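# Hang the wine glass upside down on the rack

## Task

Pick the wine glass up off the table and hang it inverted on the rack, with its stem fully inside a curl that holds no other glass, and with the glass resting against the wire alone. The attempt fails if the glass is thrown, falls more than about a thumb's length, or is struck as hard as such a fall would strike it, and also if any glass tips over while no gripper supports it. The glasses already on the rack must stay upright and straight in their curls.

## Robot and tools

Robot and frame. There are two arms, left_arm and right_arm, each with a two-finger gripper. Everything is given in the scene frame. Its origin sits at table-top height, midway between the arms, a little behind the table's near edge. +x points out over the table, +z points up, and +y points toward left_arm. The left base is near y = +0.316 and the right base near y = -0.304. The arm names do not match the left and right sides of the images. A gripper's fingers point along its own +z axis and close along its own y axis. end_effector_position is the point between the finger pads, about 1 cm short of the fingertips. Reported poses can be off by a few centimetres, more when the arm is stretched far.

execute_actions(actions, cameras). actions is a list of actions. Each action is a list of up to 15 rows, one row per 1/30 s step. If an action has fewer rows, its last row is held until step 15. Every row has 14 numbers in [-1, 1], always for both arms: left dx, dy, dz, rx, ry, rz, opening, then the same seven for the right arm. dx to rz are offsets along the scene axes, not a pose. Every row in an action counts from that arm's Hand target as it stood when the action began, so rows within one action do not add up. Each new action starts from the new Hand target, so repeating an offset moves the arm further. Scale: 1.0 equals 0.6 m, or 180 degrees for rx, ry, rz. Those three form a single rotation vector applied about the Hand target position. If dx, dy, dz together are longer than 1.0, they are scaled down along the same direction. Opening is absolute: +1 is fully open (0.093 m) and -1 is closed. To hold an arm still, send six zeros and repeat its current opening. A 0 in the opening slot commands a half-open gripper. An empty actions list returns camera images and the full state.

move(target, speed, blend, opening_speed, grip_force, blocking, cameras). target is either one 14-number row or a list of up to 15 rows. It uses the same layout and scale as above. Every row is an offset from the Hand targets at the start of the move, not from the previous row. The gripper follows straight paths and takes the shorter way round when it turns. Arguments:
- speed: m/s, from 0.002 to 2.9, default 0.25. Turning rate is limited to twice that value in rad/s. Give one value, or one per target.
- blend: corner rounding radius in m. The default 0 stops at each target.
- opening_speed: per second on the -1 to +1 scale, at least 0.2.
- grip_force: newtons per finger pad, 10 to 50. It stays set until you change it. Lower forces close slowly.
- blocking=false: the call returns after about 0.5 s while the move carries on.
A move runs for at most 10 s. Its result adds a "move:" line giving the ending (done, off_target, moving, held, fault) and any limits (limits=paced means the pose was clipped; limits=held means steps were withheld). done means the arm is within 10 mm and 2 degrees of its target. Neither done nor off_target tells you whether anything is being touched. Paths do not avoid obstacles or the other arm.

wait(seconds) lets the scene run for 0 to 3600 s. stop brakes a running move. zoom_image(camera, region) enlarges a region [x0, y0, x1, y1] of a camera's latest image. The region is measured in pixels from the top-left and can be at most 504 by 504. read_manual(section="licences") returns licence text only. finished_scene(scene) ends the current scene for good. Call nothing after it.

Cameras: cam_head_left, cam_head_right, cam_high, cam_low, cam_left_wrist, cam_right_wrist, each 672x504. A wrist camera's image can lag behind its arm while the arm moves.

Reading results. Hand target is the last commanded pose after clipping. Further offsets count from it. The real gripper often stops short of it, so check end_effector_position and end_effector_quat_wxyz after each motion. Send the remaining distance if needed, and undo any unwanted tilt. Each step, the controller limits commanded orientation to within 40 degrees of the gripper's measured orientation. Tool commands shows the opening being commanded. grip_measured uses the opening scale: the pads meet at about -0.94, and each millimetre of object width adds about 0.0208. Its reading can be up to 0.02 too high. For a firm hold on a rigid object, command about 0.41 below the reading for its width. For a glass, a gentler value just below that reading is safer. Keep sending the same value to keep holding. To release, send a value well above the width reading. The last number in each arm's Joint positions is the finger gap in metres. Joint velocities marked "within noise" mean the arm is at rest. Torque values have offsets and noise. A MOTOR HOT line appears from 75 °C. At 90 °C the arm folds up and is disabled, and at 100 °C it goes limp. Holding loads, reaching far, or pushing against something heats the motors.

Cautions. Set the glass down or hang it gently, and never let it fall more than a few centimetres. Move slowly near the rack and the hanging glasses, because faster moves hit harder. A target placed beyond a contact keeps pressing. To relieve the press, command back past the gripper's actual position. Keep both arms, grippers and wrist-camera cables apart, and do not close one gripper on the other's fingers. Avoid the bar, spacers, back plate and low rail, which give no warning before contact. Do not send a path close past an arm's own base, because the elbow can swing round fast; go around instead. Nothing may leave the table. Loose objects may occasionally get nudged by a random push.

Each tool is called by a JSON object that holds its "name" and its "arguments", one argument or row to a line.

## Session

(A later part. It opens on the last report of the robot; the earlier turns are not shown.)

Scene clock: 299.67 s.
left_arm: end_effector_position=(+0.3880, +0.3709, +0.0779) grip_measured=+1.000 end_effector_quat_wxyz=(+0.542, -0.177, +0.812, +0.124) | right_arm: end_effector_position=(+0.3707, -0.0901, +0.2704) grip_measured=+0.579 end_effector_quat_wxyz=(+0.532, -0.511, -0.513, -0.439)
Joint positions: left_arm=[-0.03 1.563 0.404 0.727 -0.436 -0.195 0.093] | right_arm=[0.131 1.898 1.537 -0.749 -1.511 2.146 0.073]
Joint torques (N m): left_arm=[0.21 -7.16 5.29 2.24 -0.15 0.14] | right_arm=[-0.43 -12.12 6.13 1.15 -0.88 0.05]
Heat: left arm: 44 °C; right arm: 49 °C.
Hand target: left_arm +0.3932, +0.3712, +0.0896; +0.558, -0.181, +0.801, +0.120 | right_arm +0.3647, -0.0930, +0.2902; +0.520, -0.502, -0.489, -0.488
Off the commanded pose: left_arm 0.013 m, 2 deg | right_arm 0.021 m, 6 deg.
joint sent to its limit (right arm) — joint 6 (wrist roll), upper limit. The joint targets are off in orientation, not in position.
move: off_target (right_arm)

{"name": "move", "arguments": {
  "target": [0,0,0,0,0,0,1,0,-0.022,0,0,0,0,0.25],
  "speed": 0.05,
  "cameras": ["cam_head_right","cam_low","cam_head_left","cam_high"]
}}

{"name": "zoom_image", "arguments": {
  "camera": "cam_head_right",
  "region": [310, 190, 410, 290]
}}

{"name": "zoom_image", "arguments": {
  "camera": "cam_head_left",
  "region": [310, 190, 410, 290]
}}

{"name": "zoom_image", "arguments": {
  "camera": "cam_high",
  "region": [290, 70, 390, 170]
}}

{"name": "zoom_image", "arguments": {
  "camera": "cam_low",
  "region": [220, 40, 340, 160]
}}

Scene clock: 304.57 s.
left_arm: end_effector_position=(+0.3880, +0.3709, +0.0779) grip_measured=+1.000 end_effector_quat_wxyz=(+0.542, -0.177, +0.812, +0.124) | right_arm: end_effector_position=(+0.3706, -0.1032, +0.2714) grip_measured=+0.579 end_effector_quat_wxyz=(+0.530, -0.514, -0.502, -0.450)
Joint positions: left_arm=[-0.03 1.563 0.404 0.727 -0.436 -0.195 0.093] | right_arm=[0.097 1.875 1.502 -0.735 -1.526 2.146 0.073]
Joint torques (N m): left_arm=[0.21 -7.16 5.27 2.24 -0.15 0.15] | right_arm=[-0.49 -11.73 6.09 1.13 -0.88 0.03]
Heat: left arm: 44 °C; right arm: 50 °C.
Hand target: left_arm +0.3932, +0.3712, +0.0896; +0.558, -0.181, +0.801, +0.120 | right_arm +0.3648, -0.1063, +0.2902; +0.520, -0.502, -0.489, -0.488
Off the commanded pose: left_arm 0.013 m, 2 deg | right_arm 0.020 m, 5 deg.
joint sent to its limit (right arm) — joint 6 (wrist roll), upper limit. The joint targets are off in orientation, not in position.
move: off_target (right_arm)
Images, in order (width x height): cam_head_left 672x504, cam_head_right 672x504, cam_high 672x504, cam_low 672x504.

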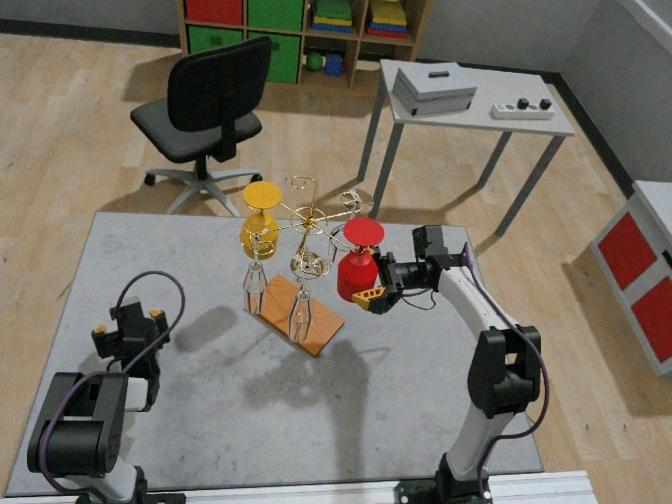

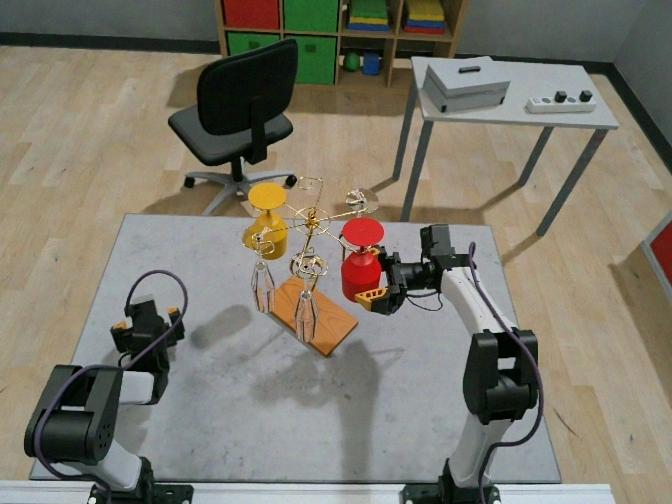

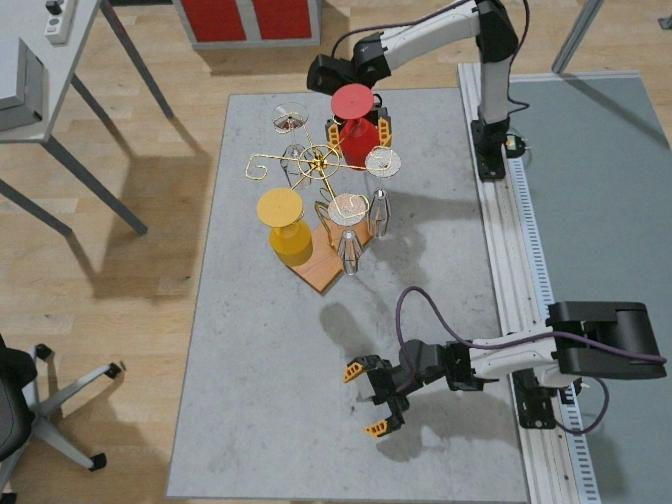

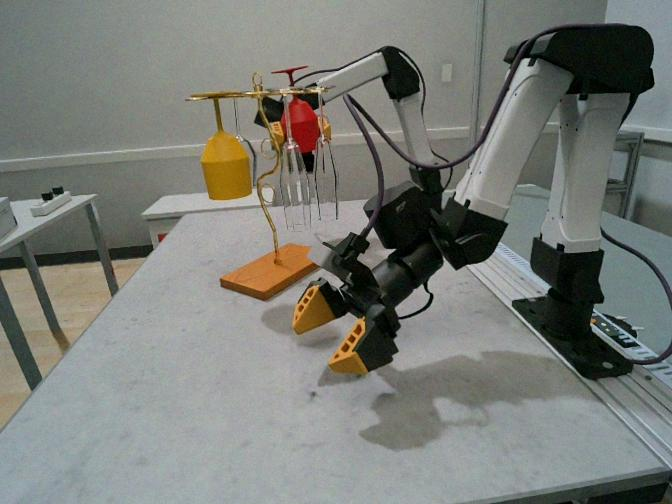

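Scaled by 5.040 from the camera's image (finer frame: 960x720).

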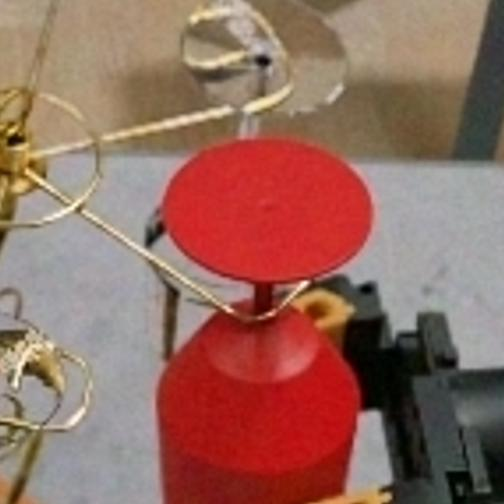

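Scaled by 5.040 from the camera's image (finer frame: 960x720).

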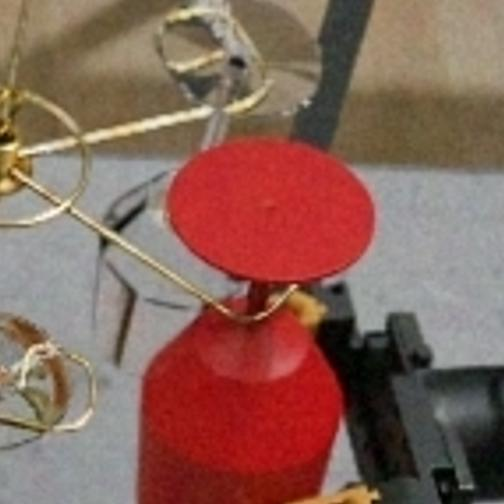

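Scaled by 5.040 from the camera's image (finer frame: 960x720).

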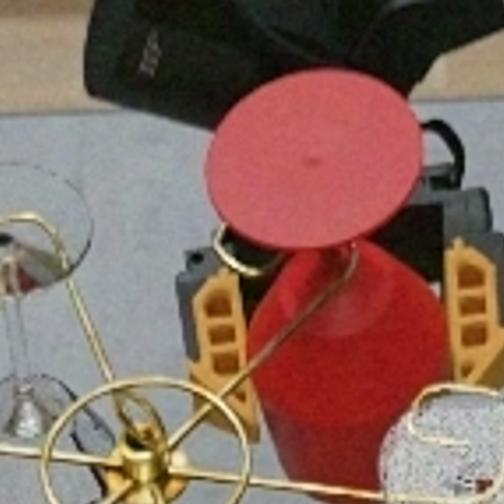

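Scaled by 4.200 from the camera's image (finer frame: 960x720).

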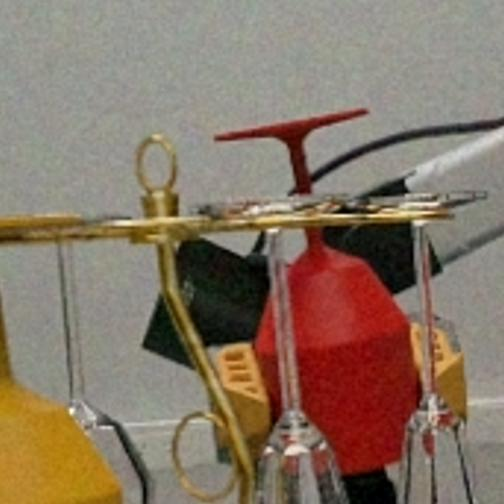

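{"name": "move", "arguments": {
  "target": [0,0,0,0,0,0,1,0.015,0.002,0.0,0.013,-0.021,0,0.25],
  "speed": 0.05
}}

Scene clock: 310.73 s.
left_arm: end_effector_position=(+0.3880, +0.3709, +0.0779) grip_measured=+1.000 end_effector_quat_wxyz=(+0.542, -0.177, +0.812, +0.124) | right_arm: end_effector_position=(+0.3749, -0.1028, +0.2761) grip_measured=+0.579 end_effector_quat_wxyz=(+0.517, -0.492, -0.519, -0.471)
Joint positions: left_arm=[-0.03 1.563 0.404 0.727 -0.436 -0.195 0.093] | right_arm=[0.097 1.875 1.501 -0.658 -1.538 2.15 0.073]
Joint torques (N m): left_arm=[0.21 -7.15 5.3 2.25 -0.15 0.14] | right_arm=[-0.42 -9.88 7.35 1.26 -0.88 0.02]
Heat: left arm: 44 °C; right arm: 51 °C.
Hand target: left_arm +0.3932, +0.3712, +0.0896; +0.558, -0.181, +0.801, +0.120 | right_arm +0.3737, -0.1051, +0.2902; +0.513, -0.475, -0.496, -0.514
Off the commanded pose: left_arm 0.013 m, 2 deg | right_arm 0.014 m, 6 deg.
joint sent to its limit (right arm) — joint 5 (wrist yaw), lower limit; joint 6 (wrist roll), upper limit. The joint targets are off in orientation, not in position.
move: off_target (right_arm)

{"name": "move", "arguments": {
  "target": [0,0,0,0,0,0,1,0.013,0.009,-0.025,0,0,-0.02,0.25],
  "speed": 0.04
}}

Scene clock: 319.00 s.
left_arm: end_effector_position=(+0.3880, +0.3709, +0.0779) grip_measured=+1.000 end_effector_quat_wxyz=(+0.542, -0.177, +0.812, +0.124) | right_arm: end_effector_position=(+0.3783, -0.1025, +0.2765) grip_measured=+0.579 end_effector_quat_wxyz=(+0.505, -0.485, -0.528, -0.480)
Joint positions: left_arm=[-0.03 1.563 0.404 0.727 -0.436 -0.195 0.093] | right_arm=[0.097 1.875 1.501 -0.62 -1.529 2.15 0.073]
Joint torques (N m): left_arm=[0.2 -7.19 5.26 2.24 -0.15 0.15] | right_arm=[0.61 -7.27 7.25 1.32 -0.66 -0.01]
Heat: left arm: 44 °C; right arm: 51 °C.
Hand target: left_arm +0.3932, +0.3712, +0.0896; +0.558, -0.181, +0.801, +0.120 | right_arm +0.3815, -0.0997, +0.2752; +0.497, -0.490, -0.481, -0.530
Off the commanded pose: left_arm 0.013 m, 2 deg | right_arm 0.005 m, 8 deg.
joint sent to its limit (right arm) — joint 6 (wrist roll), upper limit. The joint targets are off in orientation, not in position.
move: off_target (right_arm)

{"name": "move", "arguments": {
  "target": [0,0,0,0,0,0,1,0.006,0.0,-0.035,0.01,0.012,0,0.25],
  "speed": 0.04
}}

Scene clock: 323.27 s.
left_arm: end_effector_position=(+0.3880, +0.3709, +0.0779) grip_measured=+1.000 end_effector_quat_wxyz=(+0.542, -0.177, +0.812, +0.124) | right_arm: end_effector_position=(+0.3849, -0.1017, +0.2557) grip_measured=+0.579 end_effector_quat_wxyz=(+0.516, -0.488, -0.520, -0.473)
Joint positions: left_arm=[-0.03 1.563 0.404 0.727 -0.436 -0.195 0.093] | right_arm=[0.097 1.923 1.481 -0.579 -1.542 2.15 0.073]
Joint torques (N m): left_arm=[0.2 -7.16 5.24 2.24 -0.15 0.14] | right_arm=[0.58 -7.72 6.17 1.29 -0.82 -0.01]
Heat: left arm: 44 °C; right arm: 50 °C.
Hand target: left_arm +0.3932, +0.3712, +0.0896; +0.558, -0.181, +0.801, +0.120 | right_arm +0.3852, -0.0997, +0.2542; +0.514, -0.493, -0.463, -0.529
Off the commanded pose: left_arm 0.013 m, 2 deg | right_arm 0.003 m, 9 deg.
joint sent to its limit (right arm) — joint 6 (wrist roll), upper limit. The joint targets are off in orientation, not in position.
move: off_target (right_arm)

{"name": "move", "arguments": {
  "target": [0,0,0,0,0,0,1,-0.008,0.0,-0.025,0,0,0,0.25],
  "speed": 0.03,
  "cameras": ["cam_head_right","cam_low","cam_high"]
}}

{"name": "zoom_image", "arguments": {
  "camera": "cam_head_right",
  "region": [310, 190, 410, 290]
}}

{"name": "zoom_image", "arguments": {
  "camera": "cam_high",
  "region": [290, 70, 390, 170]
}}

{"name": "zoom_image", "arguments": {
  "camera": "cam_low",
  "region": [220, 40, 340, 160]
}}

Scene clock: 329.90 s.
left_arm: end_effector_position=(+0.3880, +0.3709, +0.0779) grip_measured=+1.000 end_effector_quat_wxyz=(+0.542, -0.177, +0.812, +0.124) | right_arm: end_effector_position=(+0.3809, -0.1020, +0.2393) grip_measured=+0.579 end_effector_quat_wxyz=(+0.518, -0.489, -0.519, -0.472)
Joint positions: left_arm=[-0.03 1.563 0.404 0.727 -0.436 -0.195 0.093] | right_arm=[0.097 1.923 1.414 -0.517 -1.543 2.15 0.073]
Joint torques (N m): left_arm=[0.25 -7.16 5.26 2.23 -0.15 0.14] | right_arm=[0.59 -7.95 6.11 1.25 -0.85 -0.02]
Heat: left arm: 44 °C; right arm: 49 °C.
Hand target: left_arm +0.3932, +0.3712, +0.0896; +0.558, -0.181, +0.801, +0.120 | right_arm +0.3804, -0.0997, +0.2391; +0.514, -0.493, -0.463, -0.528
Off the commanded pose: left_arm 0.013 m, 2 deg | right_arm 0.002 m, 9 deg.
joint sent to its limit (right arm) — joint 6 (wrist roll), upper limit. The joint targets are off in orientation, not in position.
move: off_target (right_arm)
Images, in order (width x height): cam_head_right 672x504, cam_high 672x504, cam_low 672x504.

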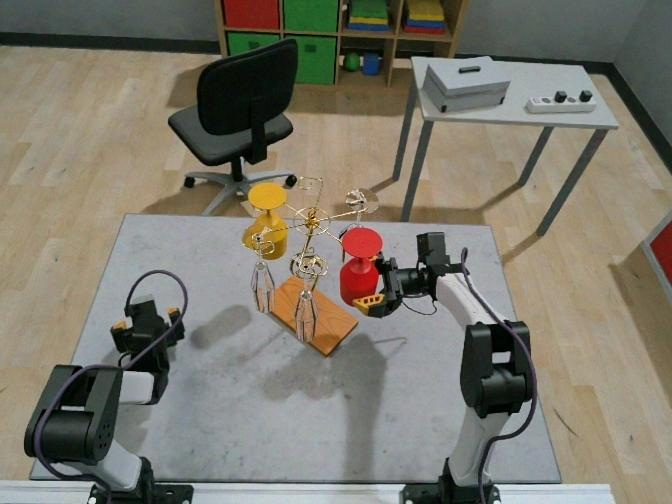

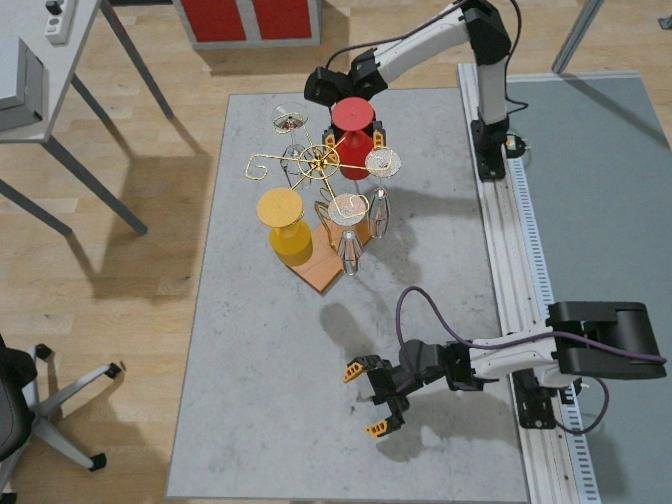

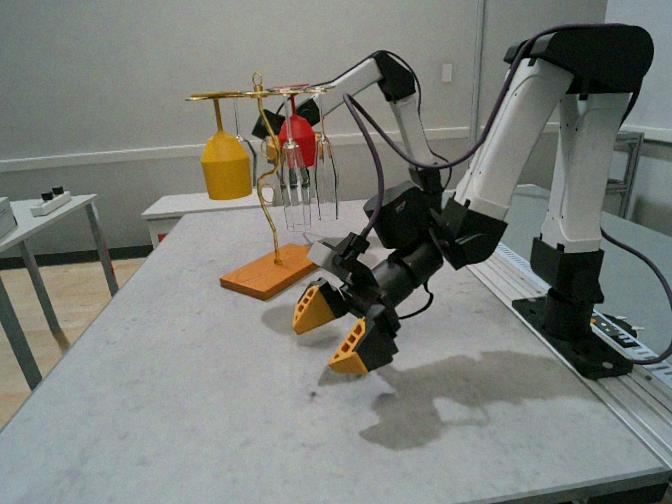

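Scaled by 5.040 from the camera's image (finer frame: 960x720).

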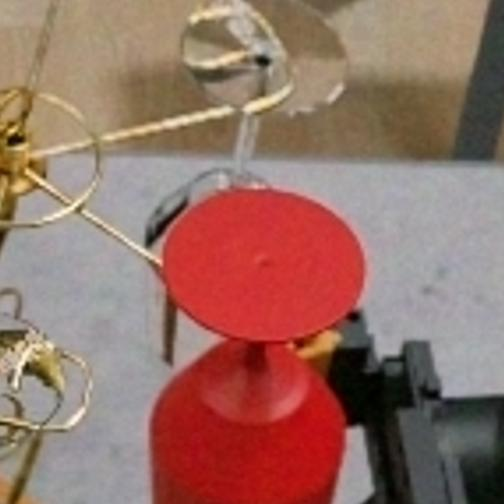

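Scaled by 5.040 from the camera's image (finer frame: 960x720).

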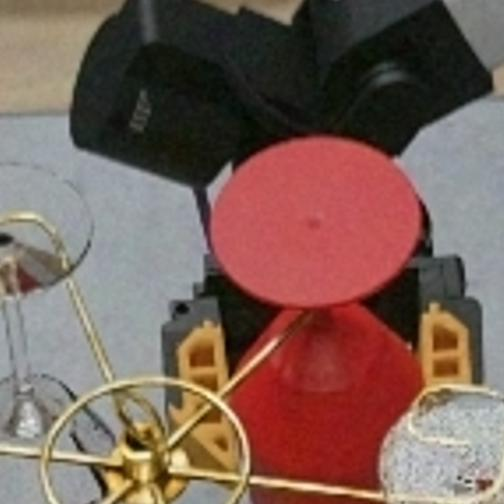

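Scaled by 4.200 from the camera's image (finer frame: 960x720).

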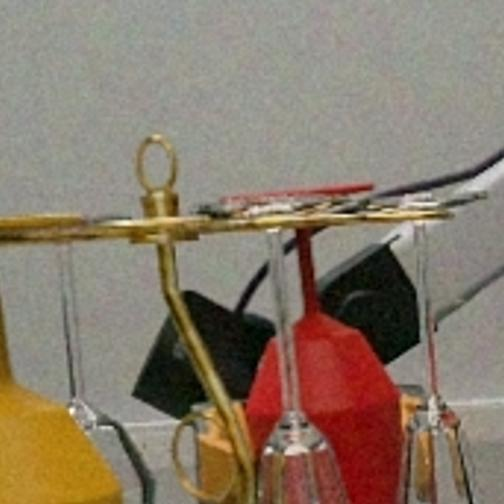

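{"name": "move", "arguments": {
  "target": [0,0,0,0,0,0,1,0,0.001,-0.013,0,0,0,0.25],
  "speed": 0.02,
  "cameras": ["cam_low","cam_head_right"]
}}

{"name": "zoom_image", "arguments": {
  "camera": "cam_low",
  "region": [240, 60, 340, 160]
}}

Scene clock: 336.97 s.
left_arm: end_effector_position=(+0.3880, +0.3709, +0.0779) grip_measured=+1.000 end_effector_quat_wxyz=(+0.542, -0.177, +0.812, +0.124) | right_arm: end_effector_position=(+0.3808, -0.1020, +0.2328) grip_measured=+0.579 end_effector_quat_wxyz=(+0.517, -0.488, -0.520, -0.473)
Joint positions: left_arm=[-0.03 1.563 0.404 0.727 -0.436 -0.195 0.093] | right_arm=[0.097 1.929 1.394 -0.488 -1.543 2.15 0.073]
Joint torques (N m): left_arm=[0.21 -7.13 5.27 2.24 -0.15 0.14] | right_arm=[0.7 -7.8 5.96 1.27 -0.79 -0.02]
Heat: left arm: 45 °C; right arm: 48 °C.
Hand target: left_arm +0.3932, +0.3712, +0.0896; +0.558, -0.181, +0.801, +0.120 | right_arm +0.3804, -0.0991, +0.2313; +0.514, -0.493, -0.463, -0.528
Off the commanded pose: left_arm 0.013 m, 2 deg | right_arm 0.003 m, 9 deg.
joint sent to its limit (right arm) — joint 6 (wrist roll), upper limit. The joint targets are off in orientation, not in position.
move: off_target (right_arm)
Images, in order (width x height): cam_head_right 672x504, cam_low 672x504.

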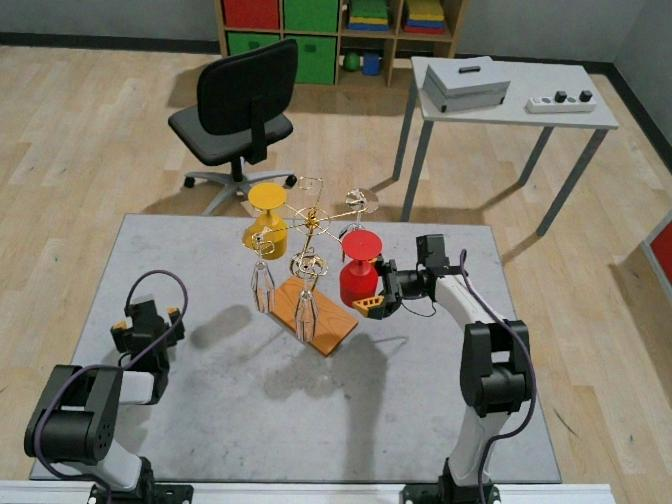

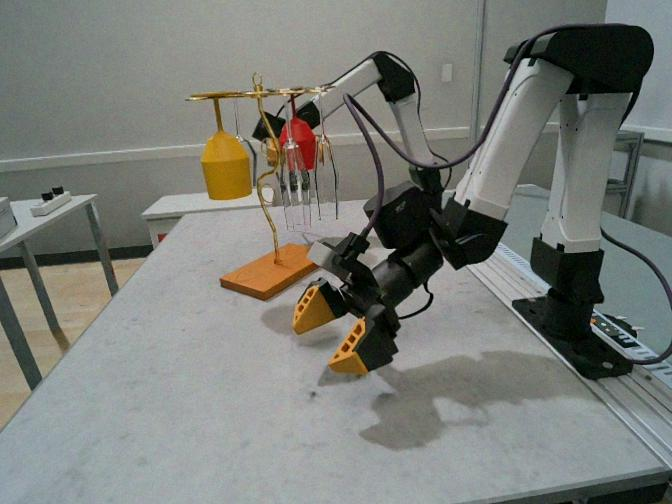

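Scaled by 5.040 from the camera's image (finer frame: 960x720).

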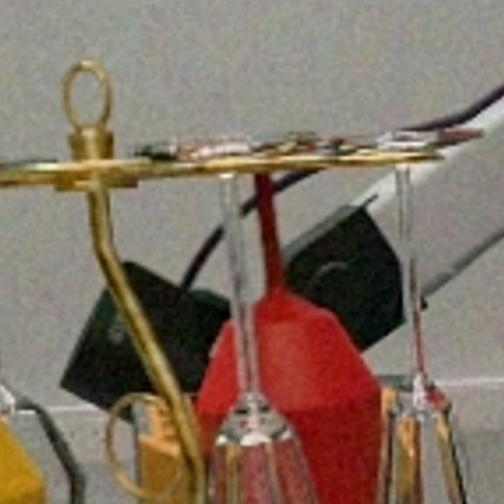

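{"name": "move", "arguments": {
  "target": [0,0,0,0,0,0,1,0,0,-0.009,0,0,0,0.25],
  "speed": 0.02
}}

Scene clock: 342.73 s.
left_arm: end_effector_position=(+0.3880, +0.3709, +0.0779) grip_measured=+1.000 end_effector_quat_wxyz=(+0.542, -0.177, +0.812, +0.124) | right_arm: end_effector_position=(+0.3802, -0.1020, +0.2308) grip_measured=+0.579 end_effector_quat_wxyz=(+0.516, -0.484, -0.522, -0.476)
Joint positions: left_arm=[-0.03 1.563 0.404 0.727 -0.436 -0.195 0.093] | right_arm=[0.097 1.929 1.382 -0.467 -1.547 2.15 0.073]
Joint torques (N m): left_arm=[0.21 -7.15 5.3 2.25 -0.15 0.14] | right_arm=[0.72 -7.31 5.83 1.25 -0.74 -0.02]
Heat: left arm: 45 °C; right arm: 47 °C.
Hand target: left_arm +0.3932, +0.3712, +0.0896; +0.558, -0.181, +0.801, +0.120 | right_arm +0.3804, -0.0991, +0.2259; +0.514, -0.493, -0.463, -0.528
Off the commanded pose: left_arm 0.013 m, 2 deg | right_arm 0.006 m, 9 deg.
joint sent to its limit (right arm) — joint 6 (wrist roll), upper limit. The joint targets are off in orientation, not in position.
move: off_target (right_arm)

{"name": "move", "arguments": {
  "target": [0,0,0,0,0,0,1,0,0,0.0015,0,0,0,1],
  "opening_speed": 0.3,
  "cameras": ["cam_low","cam_head_right","cam_high"]
}}

{"name": "zoom_image", "arguments": {
  "camera": "cam_low",
  "region": [240, 60, 360, 180]
}}

{"name": "zoom_image", "arguments": {
  "camera": "cam_head_right",
  "region": [310, 200, 430, 320]
}}

{"name": "zoom_image", "arguments": {
  "camera": "cam_high",
  "region": [290, 70, 410, 190]
}}

Scene clock: 349.40 s.
left_arm: end_effector_position=(+0.3880, +0.3709, +0.0779) grip_measured=+1.000 end_effector_quat_wxyz=(+0.542, -0.177, +0.812, +0.124) | right_arm: end_effector_position=(+0.3802, -0.1020, +0.2309) grip_measured=+0.999 end_effector_quat_wxyz=(+0.517, -0.484, -0.522, -0.476)
Joint positions: left_arm=[-0.03 1.563 0.404 0.727 -0.436 -0.195 0.093] | right_arm=[0.097 1.929 1.382 -0.466 -1.548 2.15 0.093]
Joint torques (N m): left_arm=[0.23 -7.16 5.26 2.25 -0.15 0.14] | right_arm=[0.73 -7.43 6.08 1.2 -0.75 -0.01]
Heat: left arm: 45 °C; right arm: 46 °C.
Hand target: left_arm +0.3932, +0.3712, +0.0896; +0.558, -0.181, +0.801, +0.120 | right_arm +0.3804, -0.0991, +0.2268; +0.514, -0.493, -0.463, -0.528
Off the commanded pose: left_arm 0.013 m, 2 deg | right_arm 0.005 m, 9 deg.
joint sent to its limit (right arm) — joint 6 (wrist roll), upper limit. The joint targets are off in orientation, not in position.
move: off_target (right_arm)
Images, in order (width x height): cam_head_right 672x504, cam_high 672x504, cam_low 672x504.

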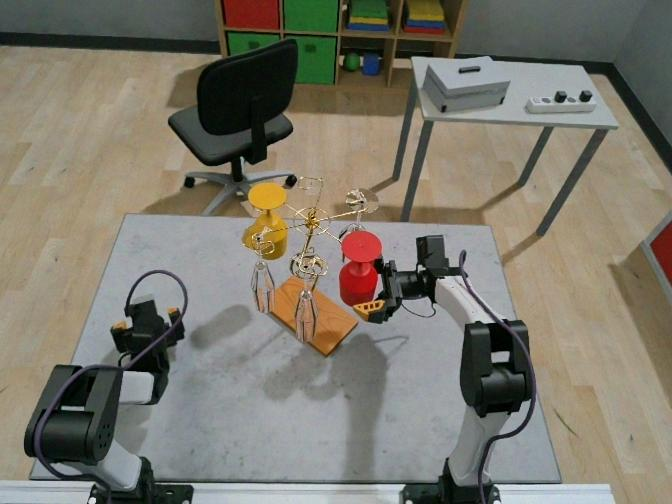

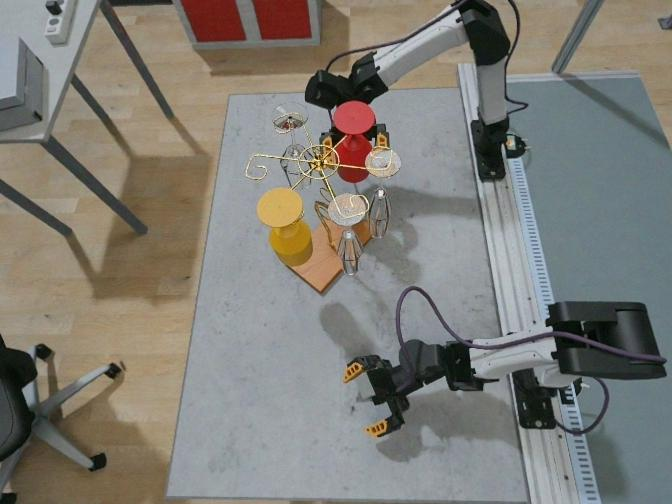

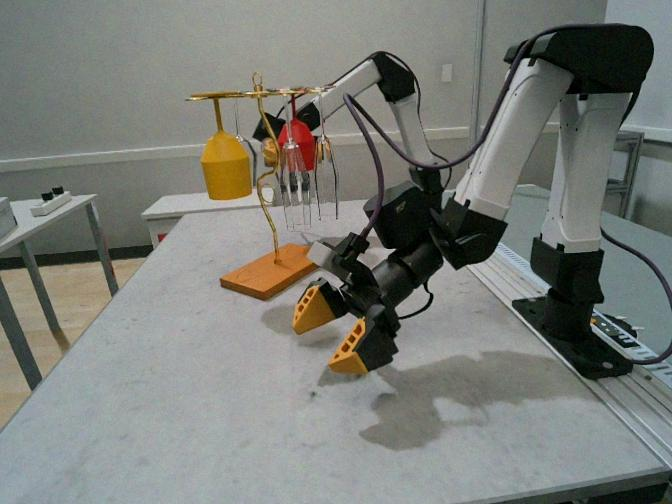

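Scaled by 4.200 from the camera's image (finer frame: 960x720).

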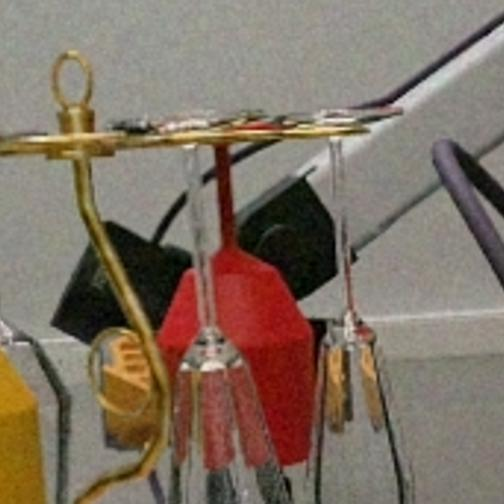

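Scaled by 4.200 from the camera's image (finer frame: 960x720).

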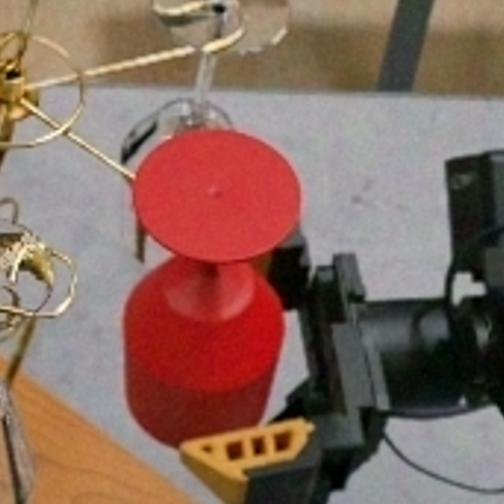

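Scaled by 4.200 from the camera's image (finer frame: 960x720).

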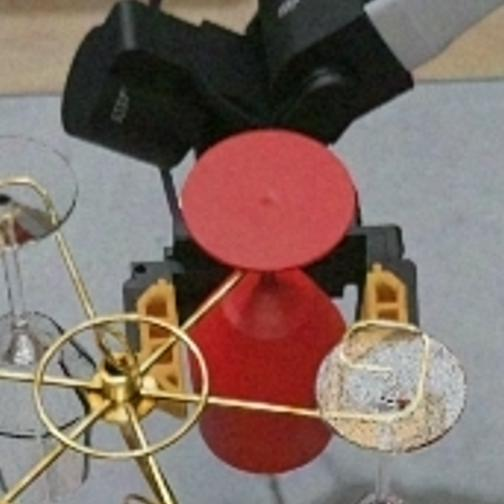

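{"name": "move", "arguments": {
  "target": [
    [0,0,0,0,0,0,1,0,-0.09,0.007,0,0,-0.03,1],
    [0,0,0,0,0,0,1,0,-0.25,0.007,0,0,-0.11,1]
  ],
  "speed": 0.06,
  "blend": [0.01,0],
  "cameras": ["cam_low","cam_head_right","cam_high"]
}}

{"name": "zoom_image", "arguments": {
  "camera": "cam_high",
  "region": [290, 70, 410, 190]
}}

{"name": "zoom_image", "arguments": {
  "camera": "cam_low",
  "region": [220, 60, 360, 200]
}}

{"name": "zoom_image", "arguments": {
  "camera": "cam_head_right",
  "region": [310, 200, 430, 320]
}}

Scene clock: 360.23 s.
left_arm: end_effector_position=(+0.3880, +0.3709, +0.0779) grip_measured=+1.000 end_effector_quat_wxyz=(+0.542, -0.177, +0.812, +0.124) | right_arm: end_effector_position=(+0.3841, -0.2483, +0.2171) grip_measured=+1.000 end_effector_quat_wxyz=(-0.432, +0.585, +0.400, +0.558)
Joint positions: left_arm=[-0.03 1.563 0.404 0.727 -0.436 -0.195 0.093] | right_arm=[-0.297 1.787 1.148 -0.427 -1.551 2.15 0.093]
Joint torques (N m): left_arm=[0.2 -7.13 5.26 2.24 -0.15 0.14] | right_arm=[-0.27 -10.3 5.71 1.14 -0.78 -0.01]
Heat: left arm: 45 °C; right arm: 46 °C.
Hand target: left_arm +0.3932, +0.3712, +0.0896; +0.558, -0.181, +0.801, +0.120 | right_arm +0.3804, -0.2490, +0.2310; -0.415, +0.565, +0.371, +0.609
Off the commanded pose: left_arm 0.013 m, 2 deg | right_arm 0.014 m, 7 deg.
joint sent to its limit (right arm) — joint 5 (wrist yaw), lower limit; joint 6 (wrist roll), upper limit. The joint targets are off in orientation, not in position.
move: off_target (right_arm)
Images, in order (width x height): cam_head_right 672x504, cam_high 672x504, cam_low 672x504.

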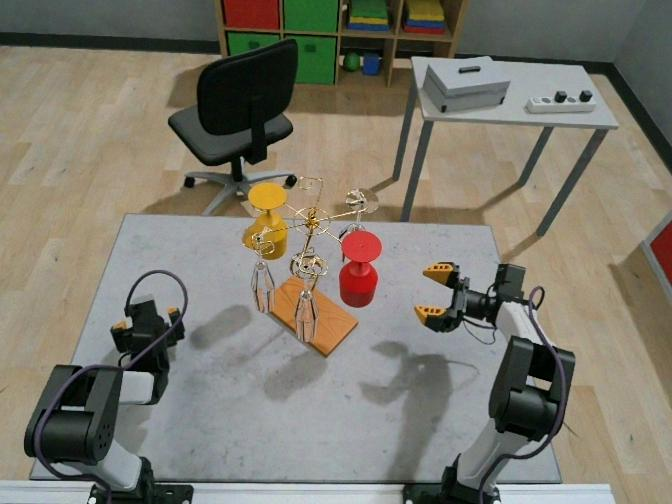

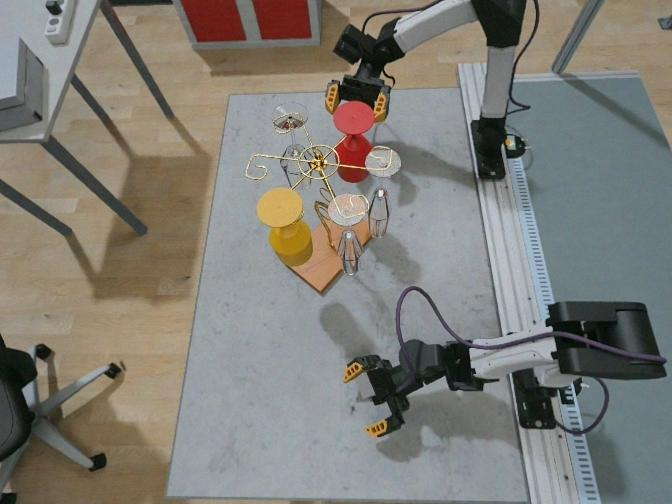

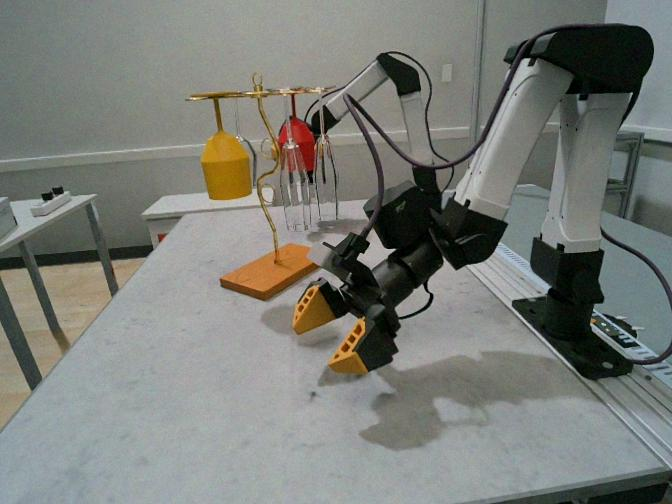

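Scaled by 4.200 from the camera's image (finer frame: 960x720).

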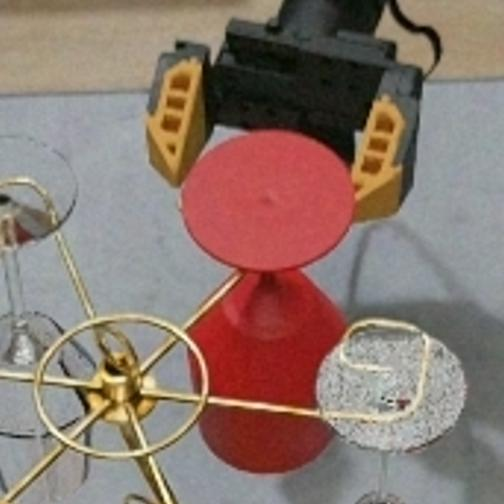

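Scaled by 3.600 from the camera's image (finer frame: 960x720).

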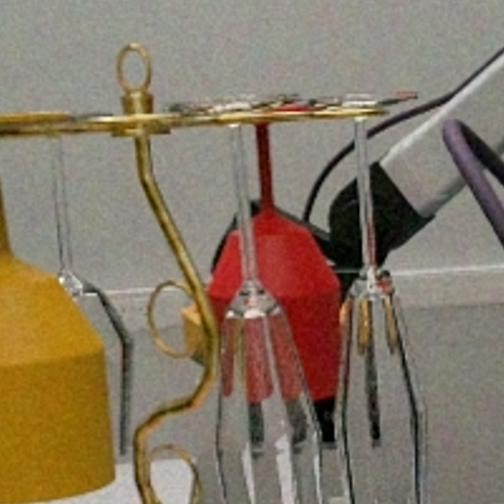

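Scaled by 4.200 from the camera's image (finer frame: 960x720).

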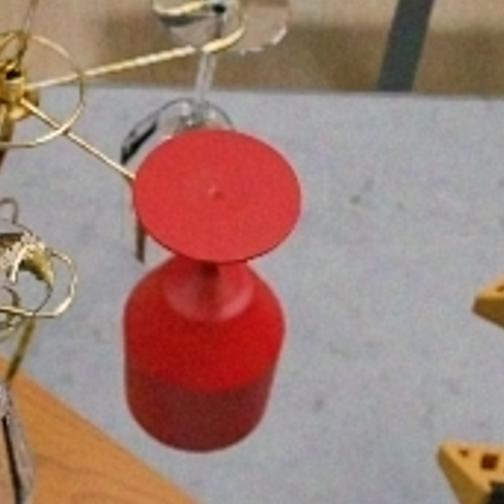

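Hanging and clear of the gripper.

{"name": "finished_scene", "arguments": {
  "scene": 2
}}

The scene is finished: the task was done.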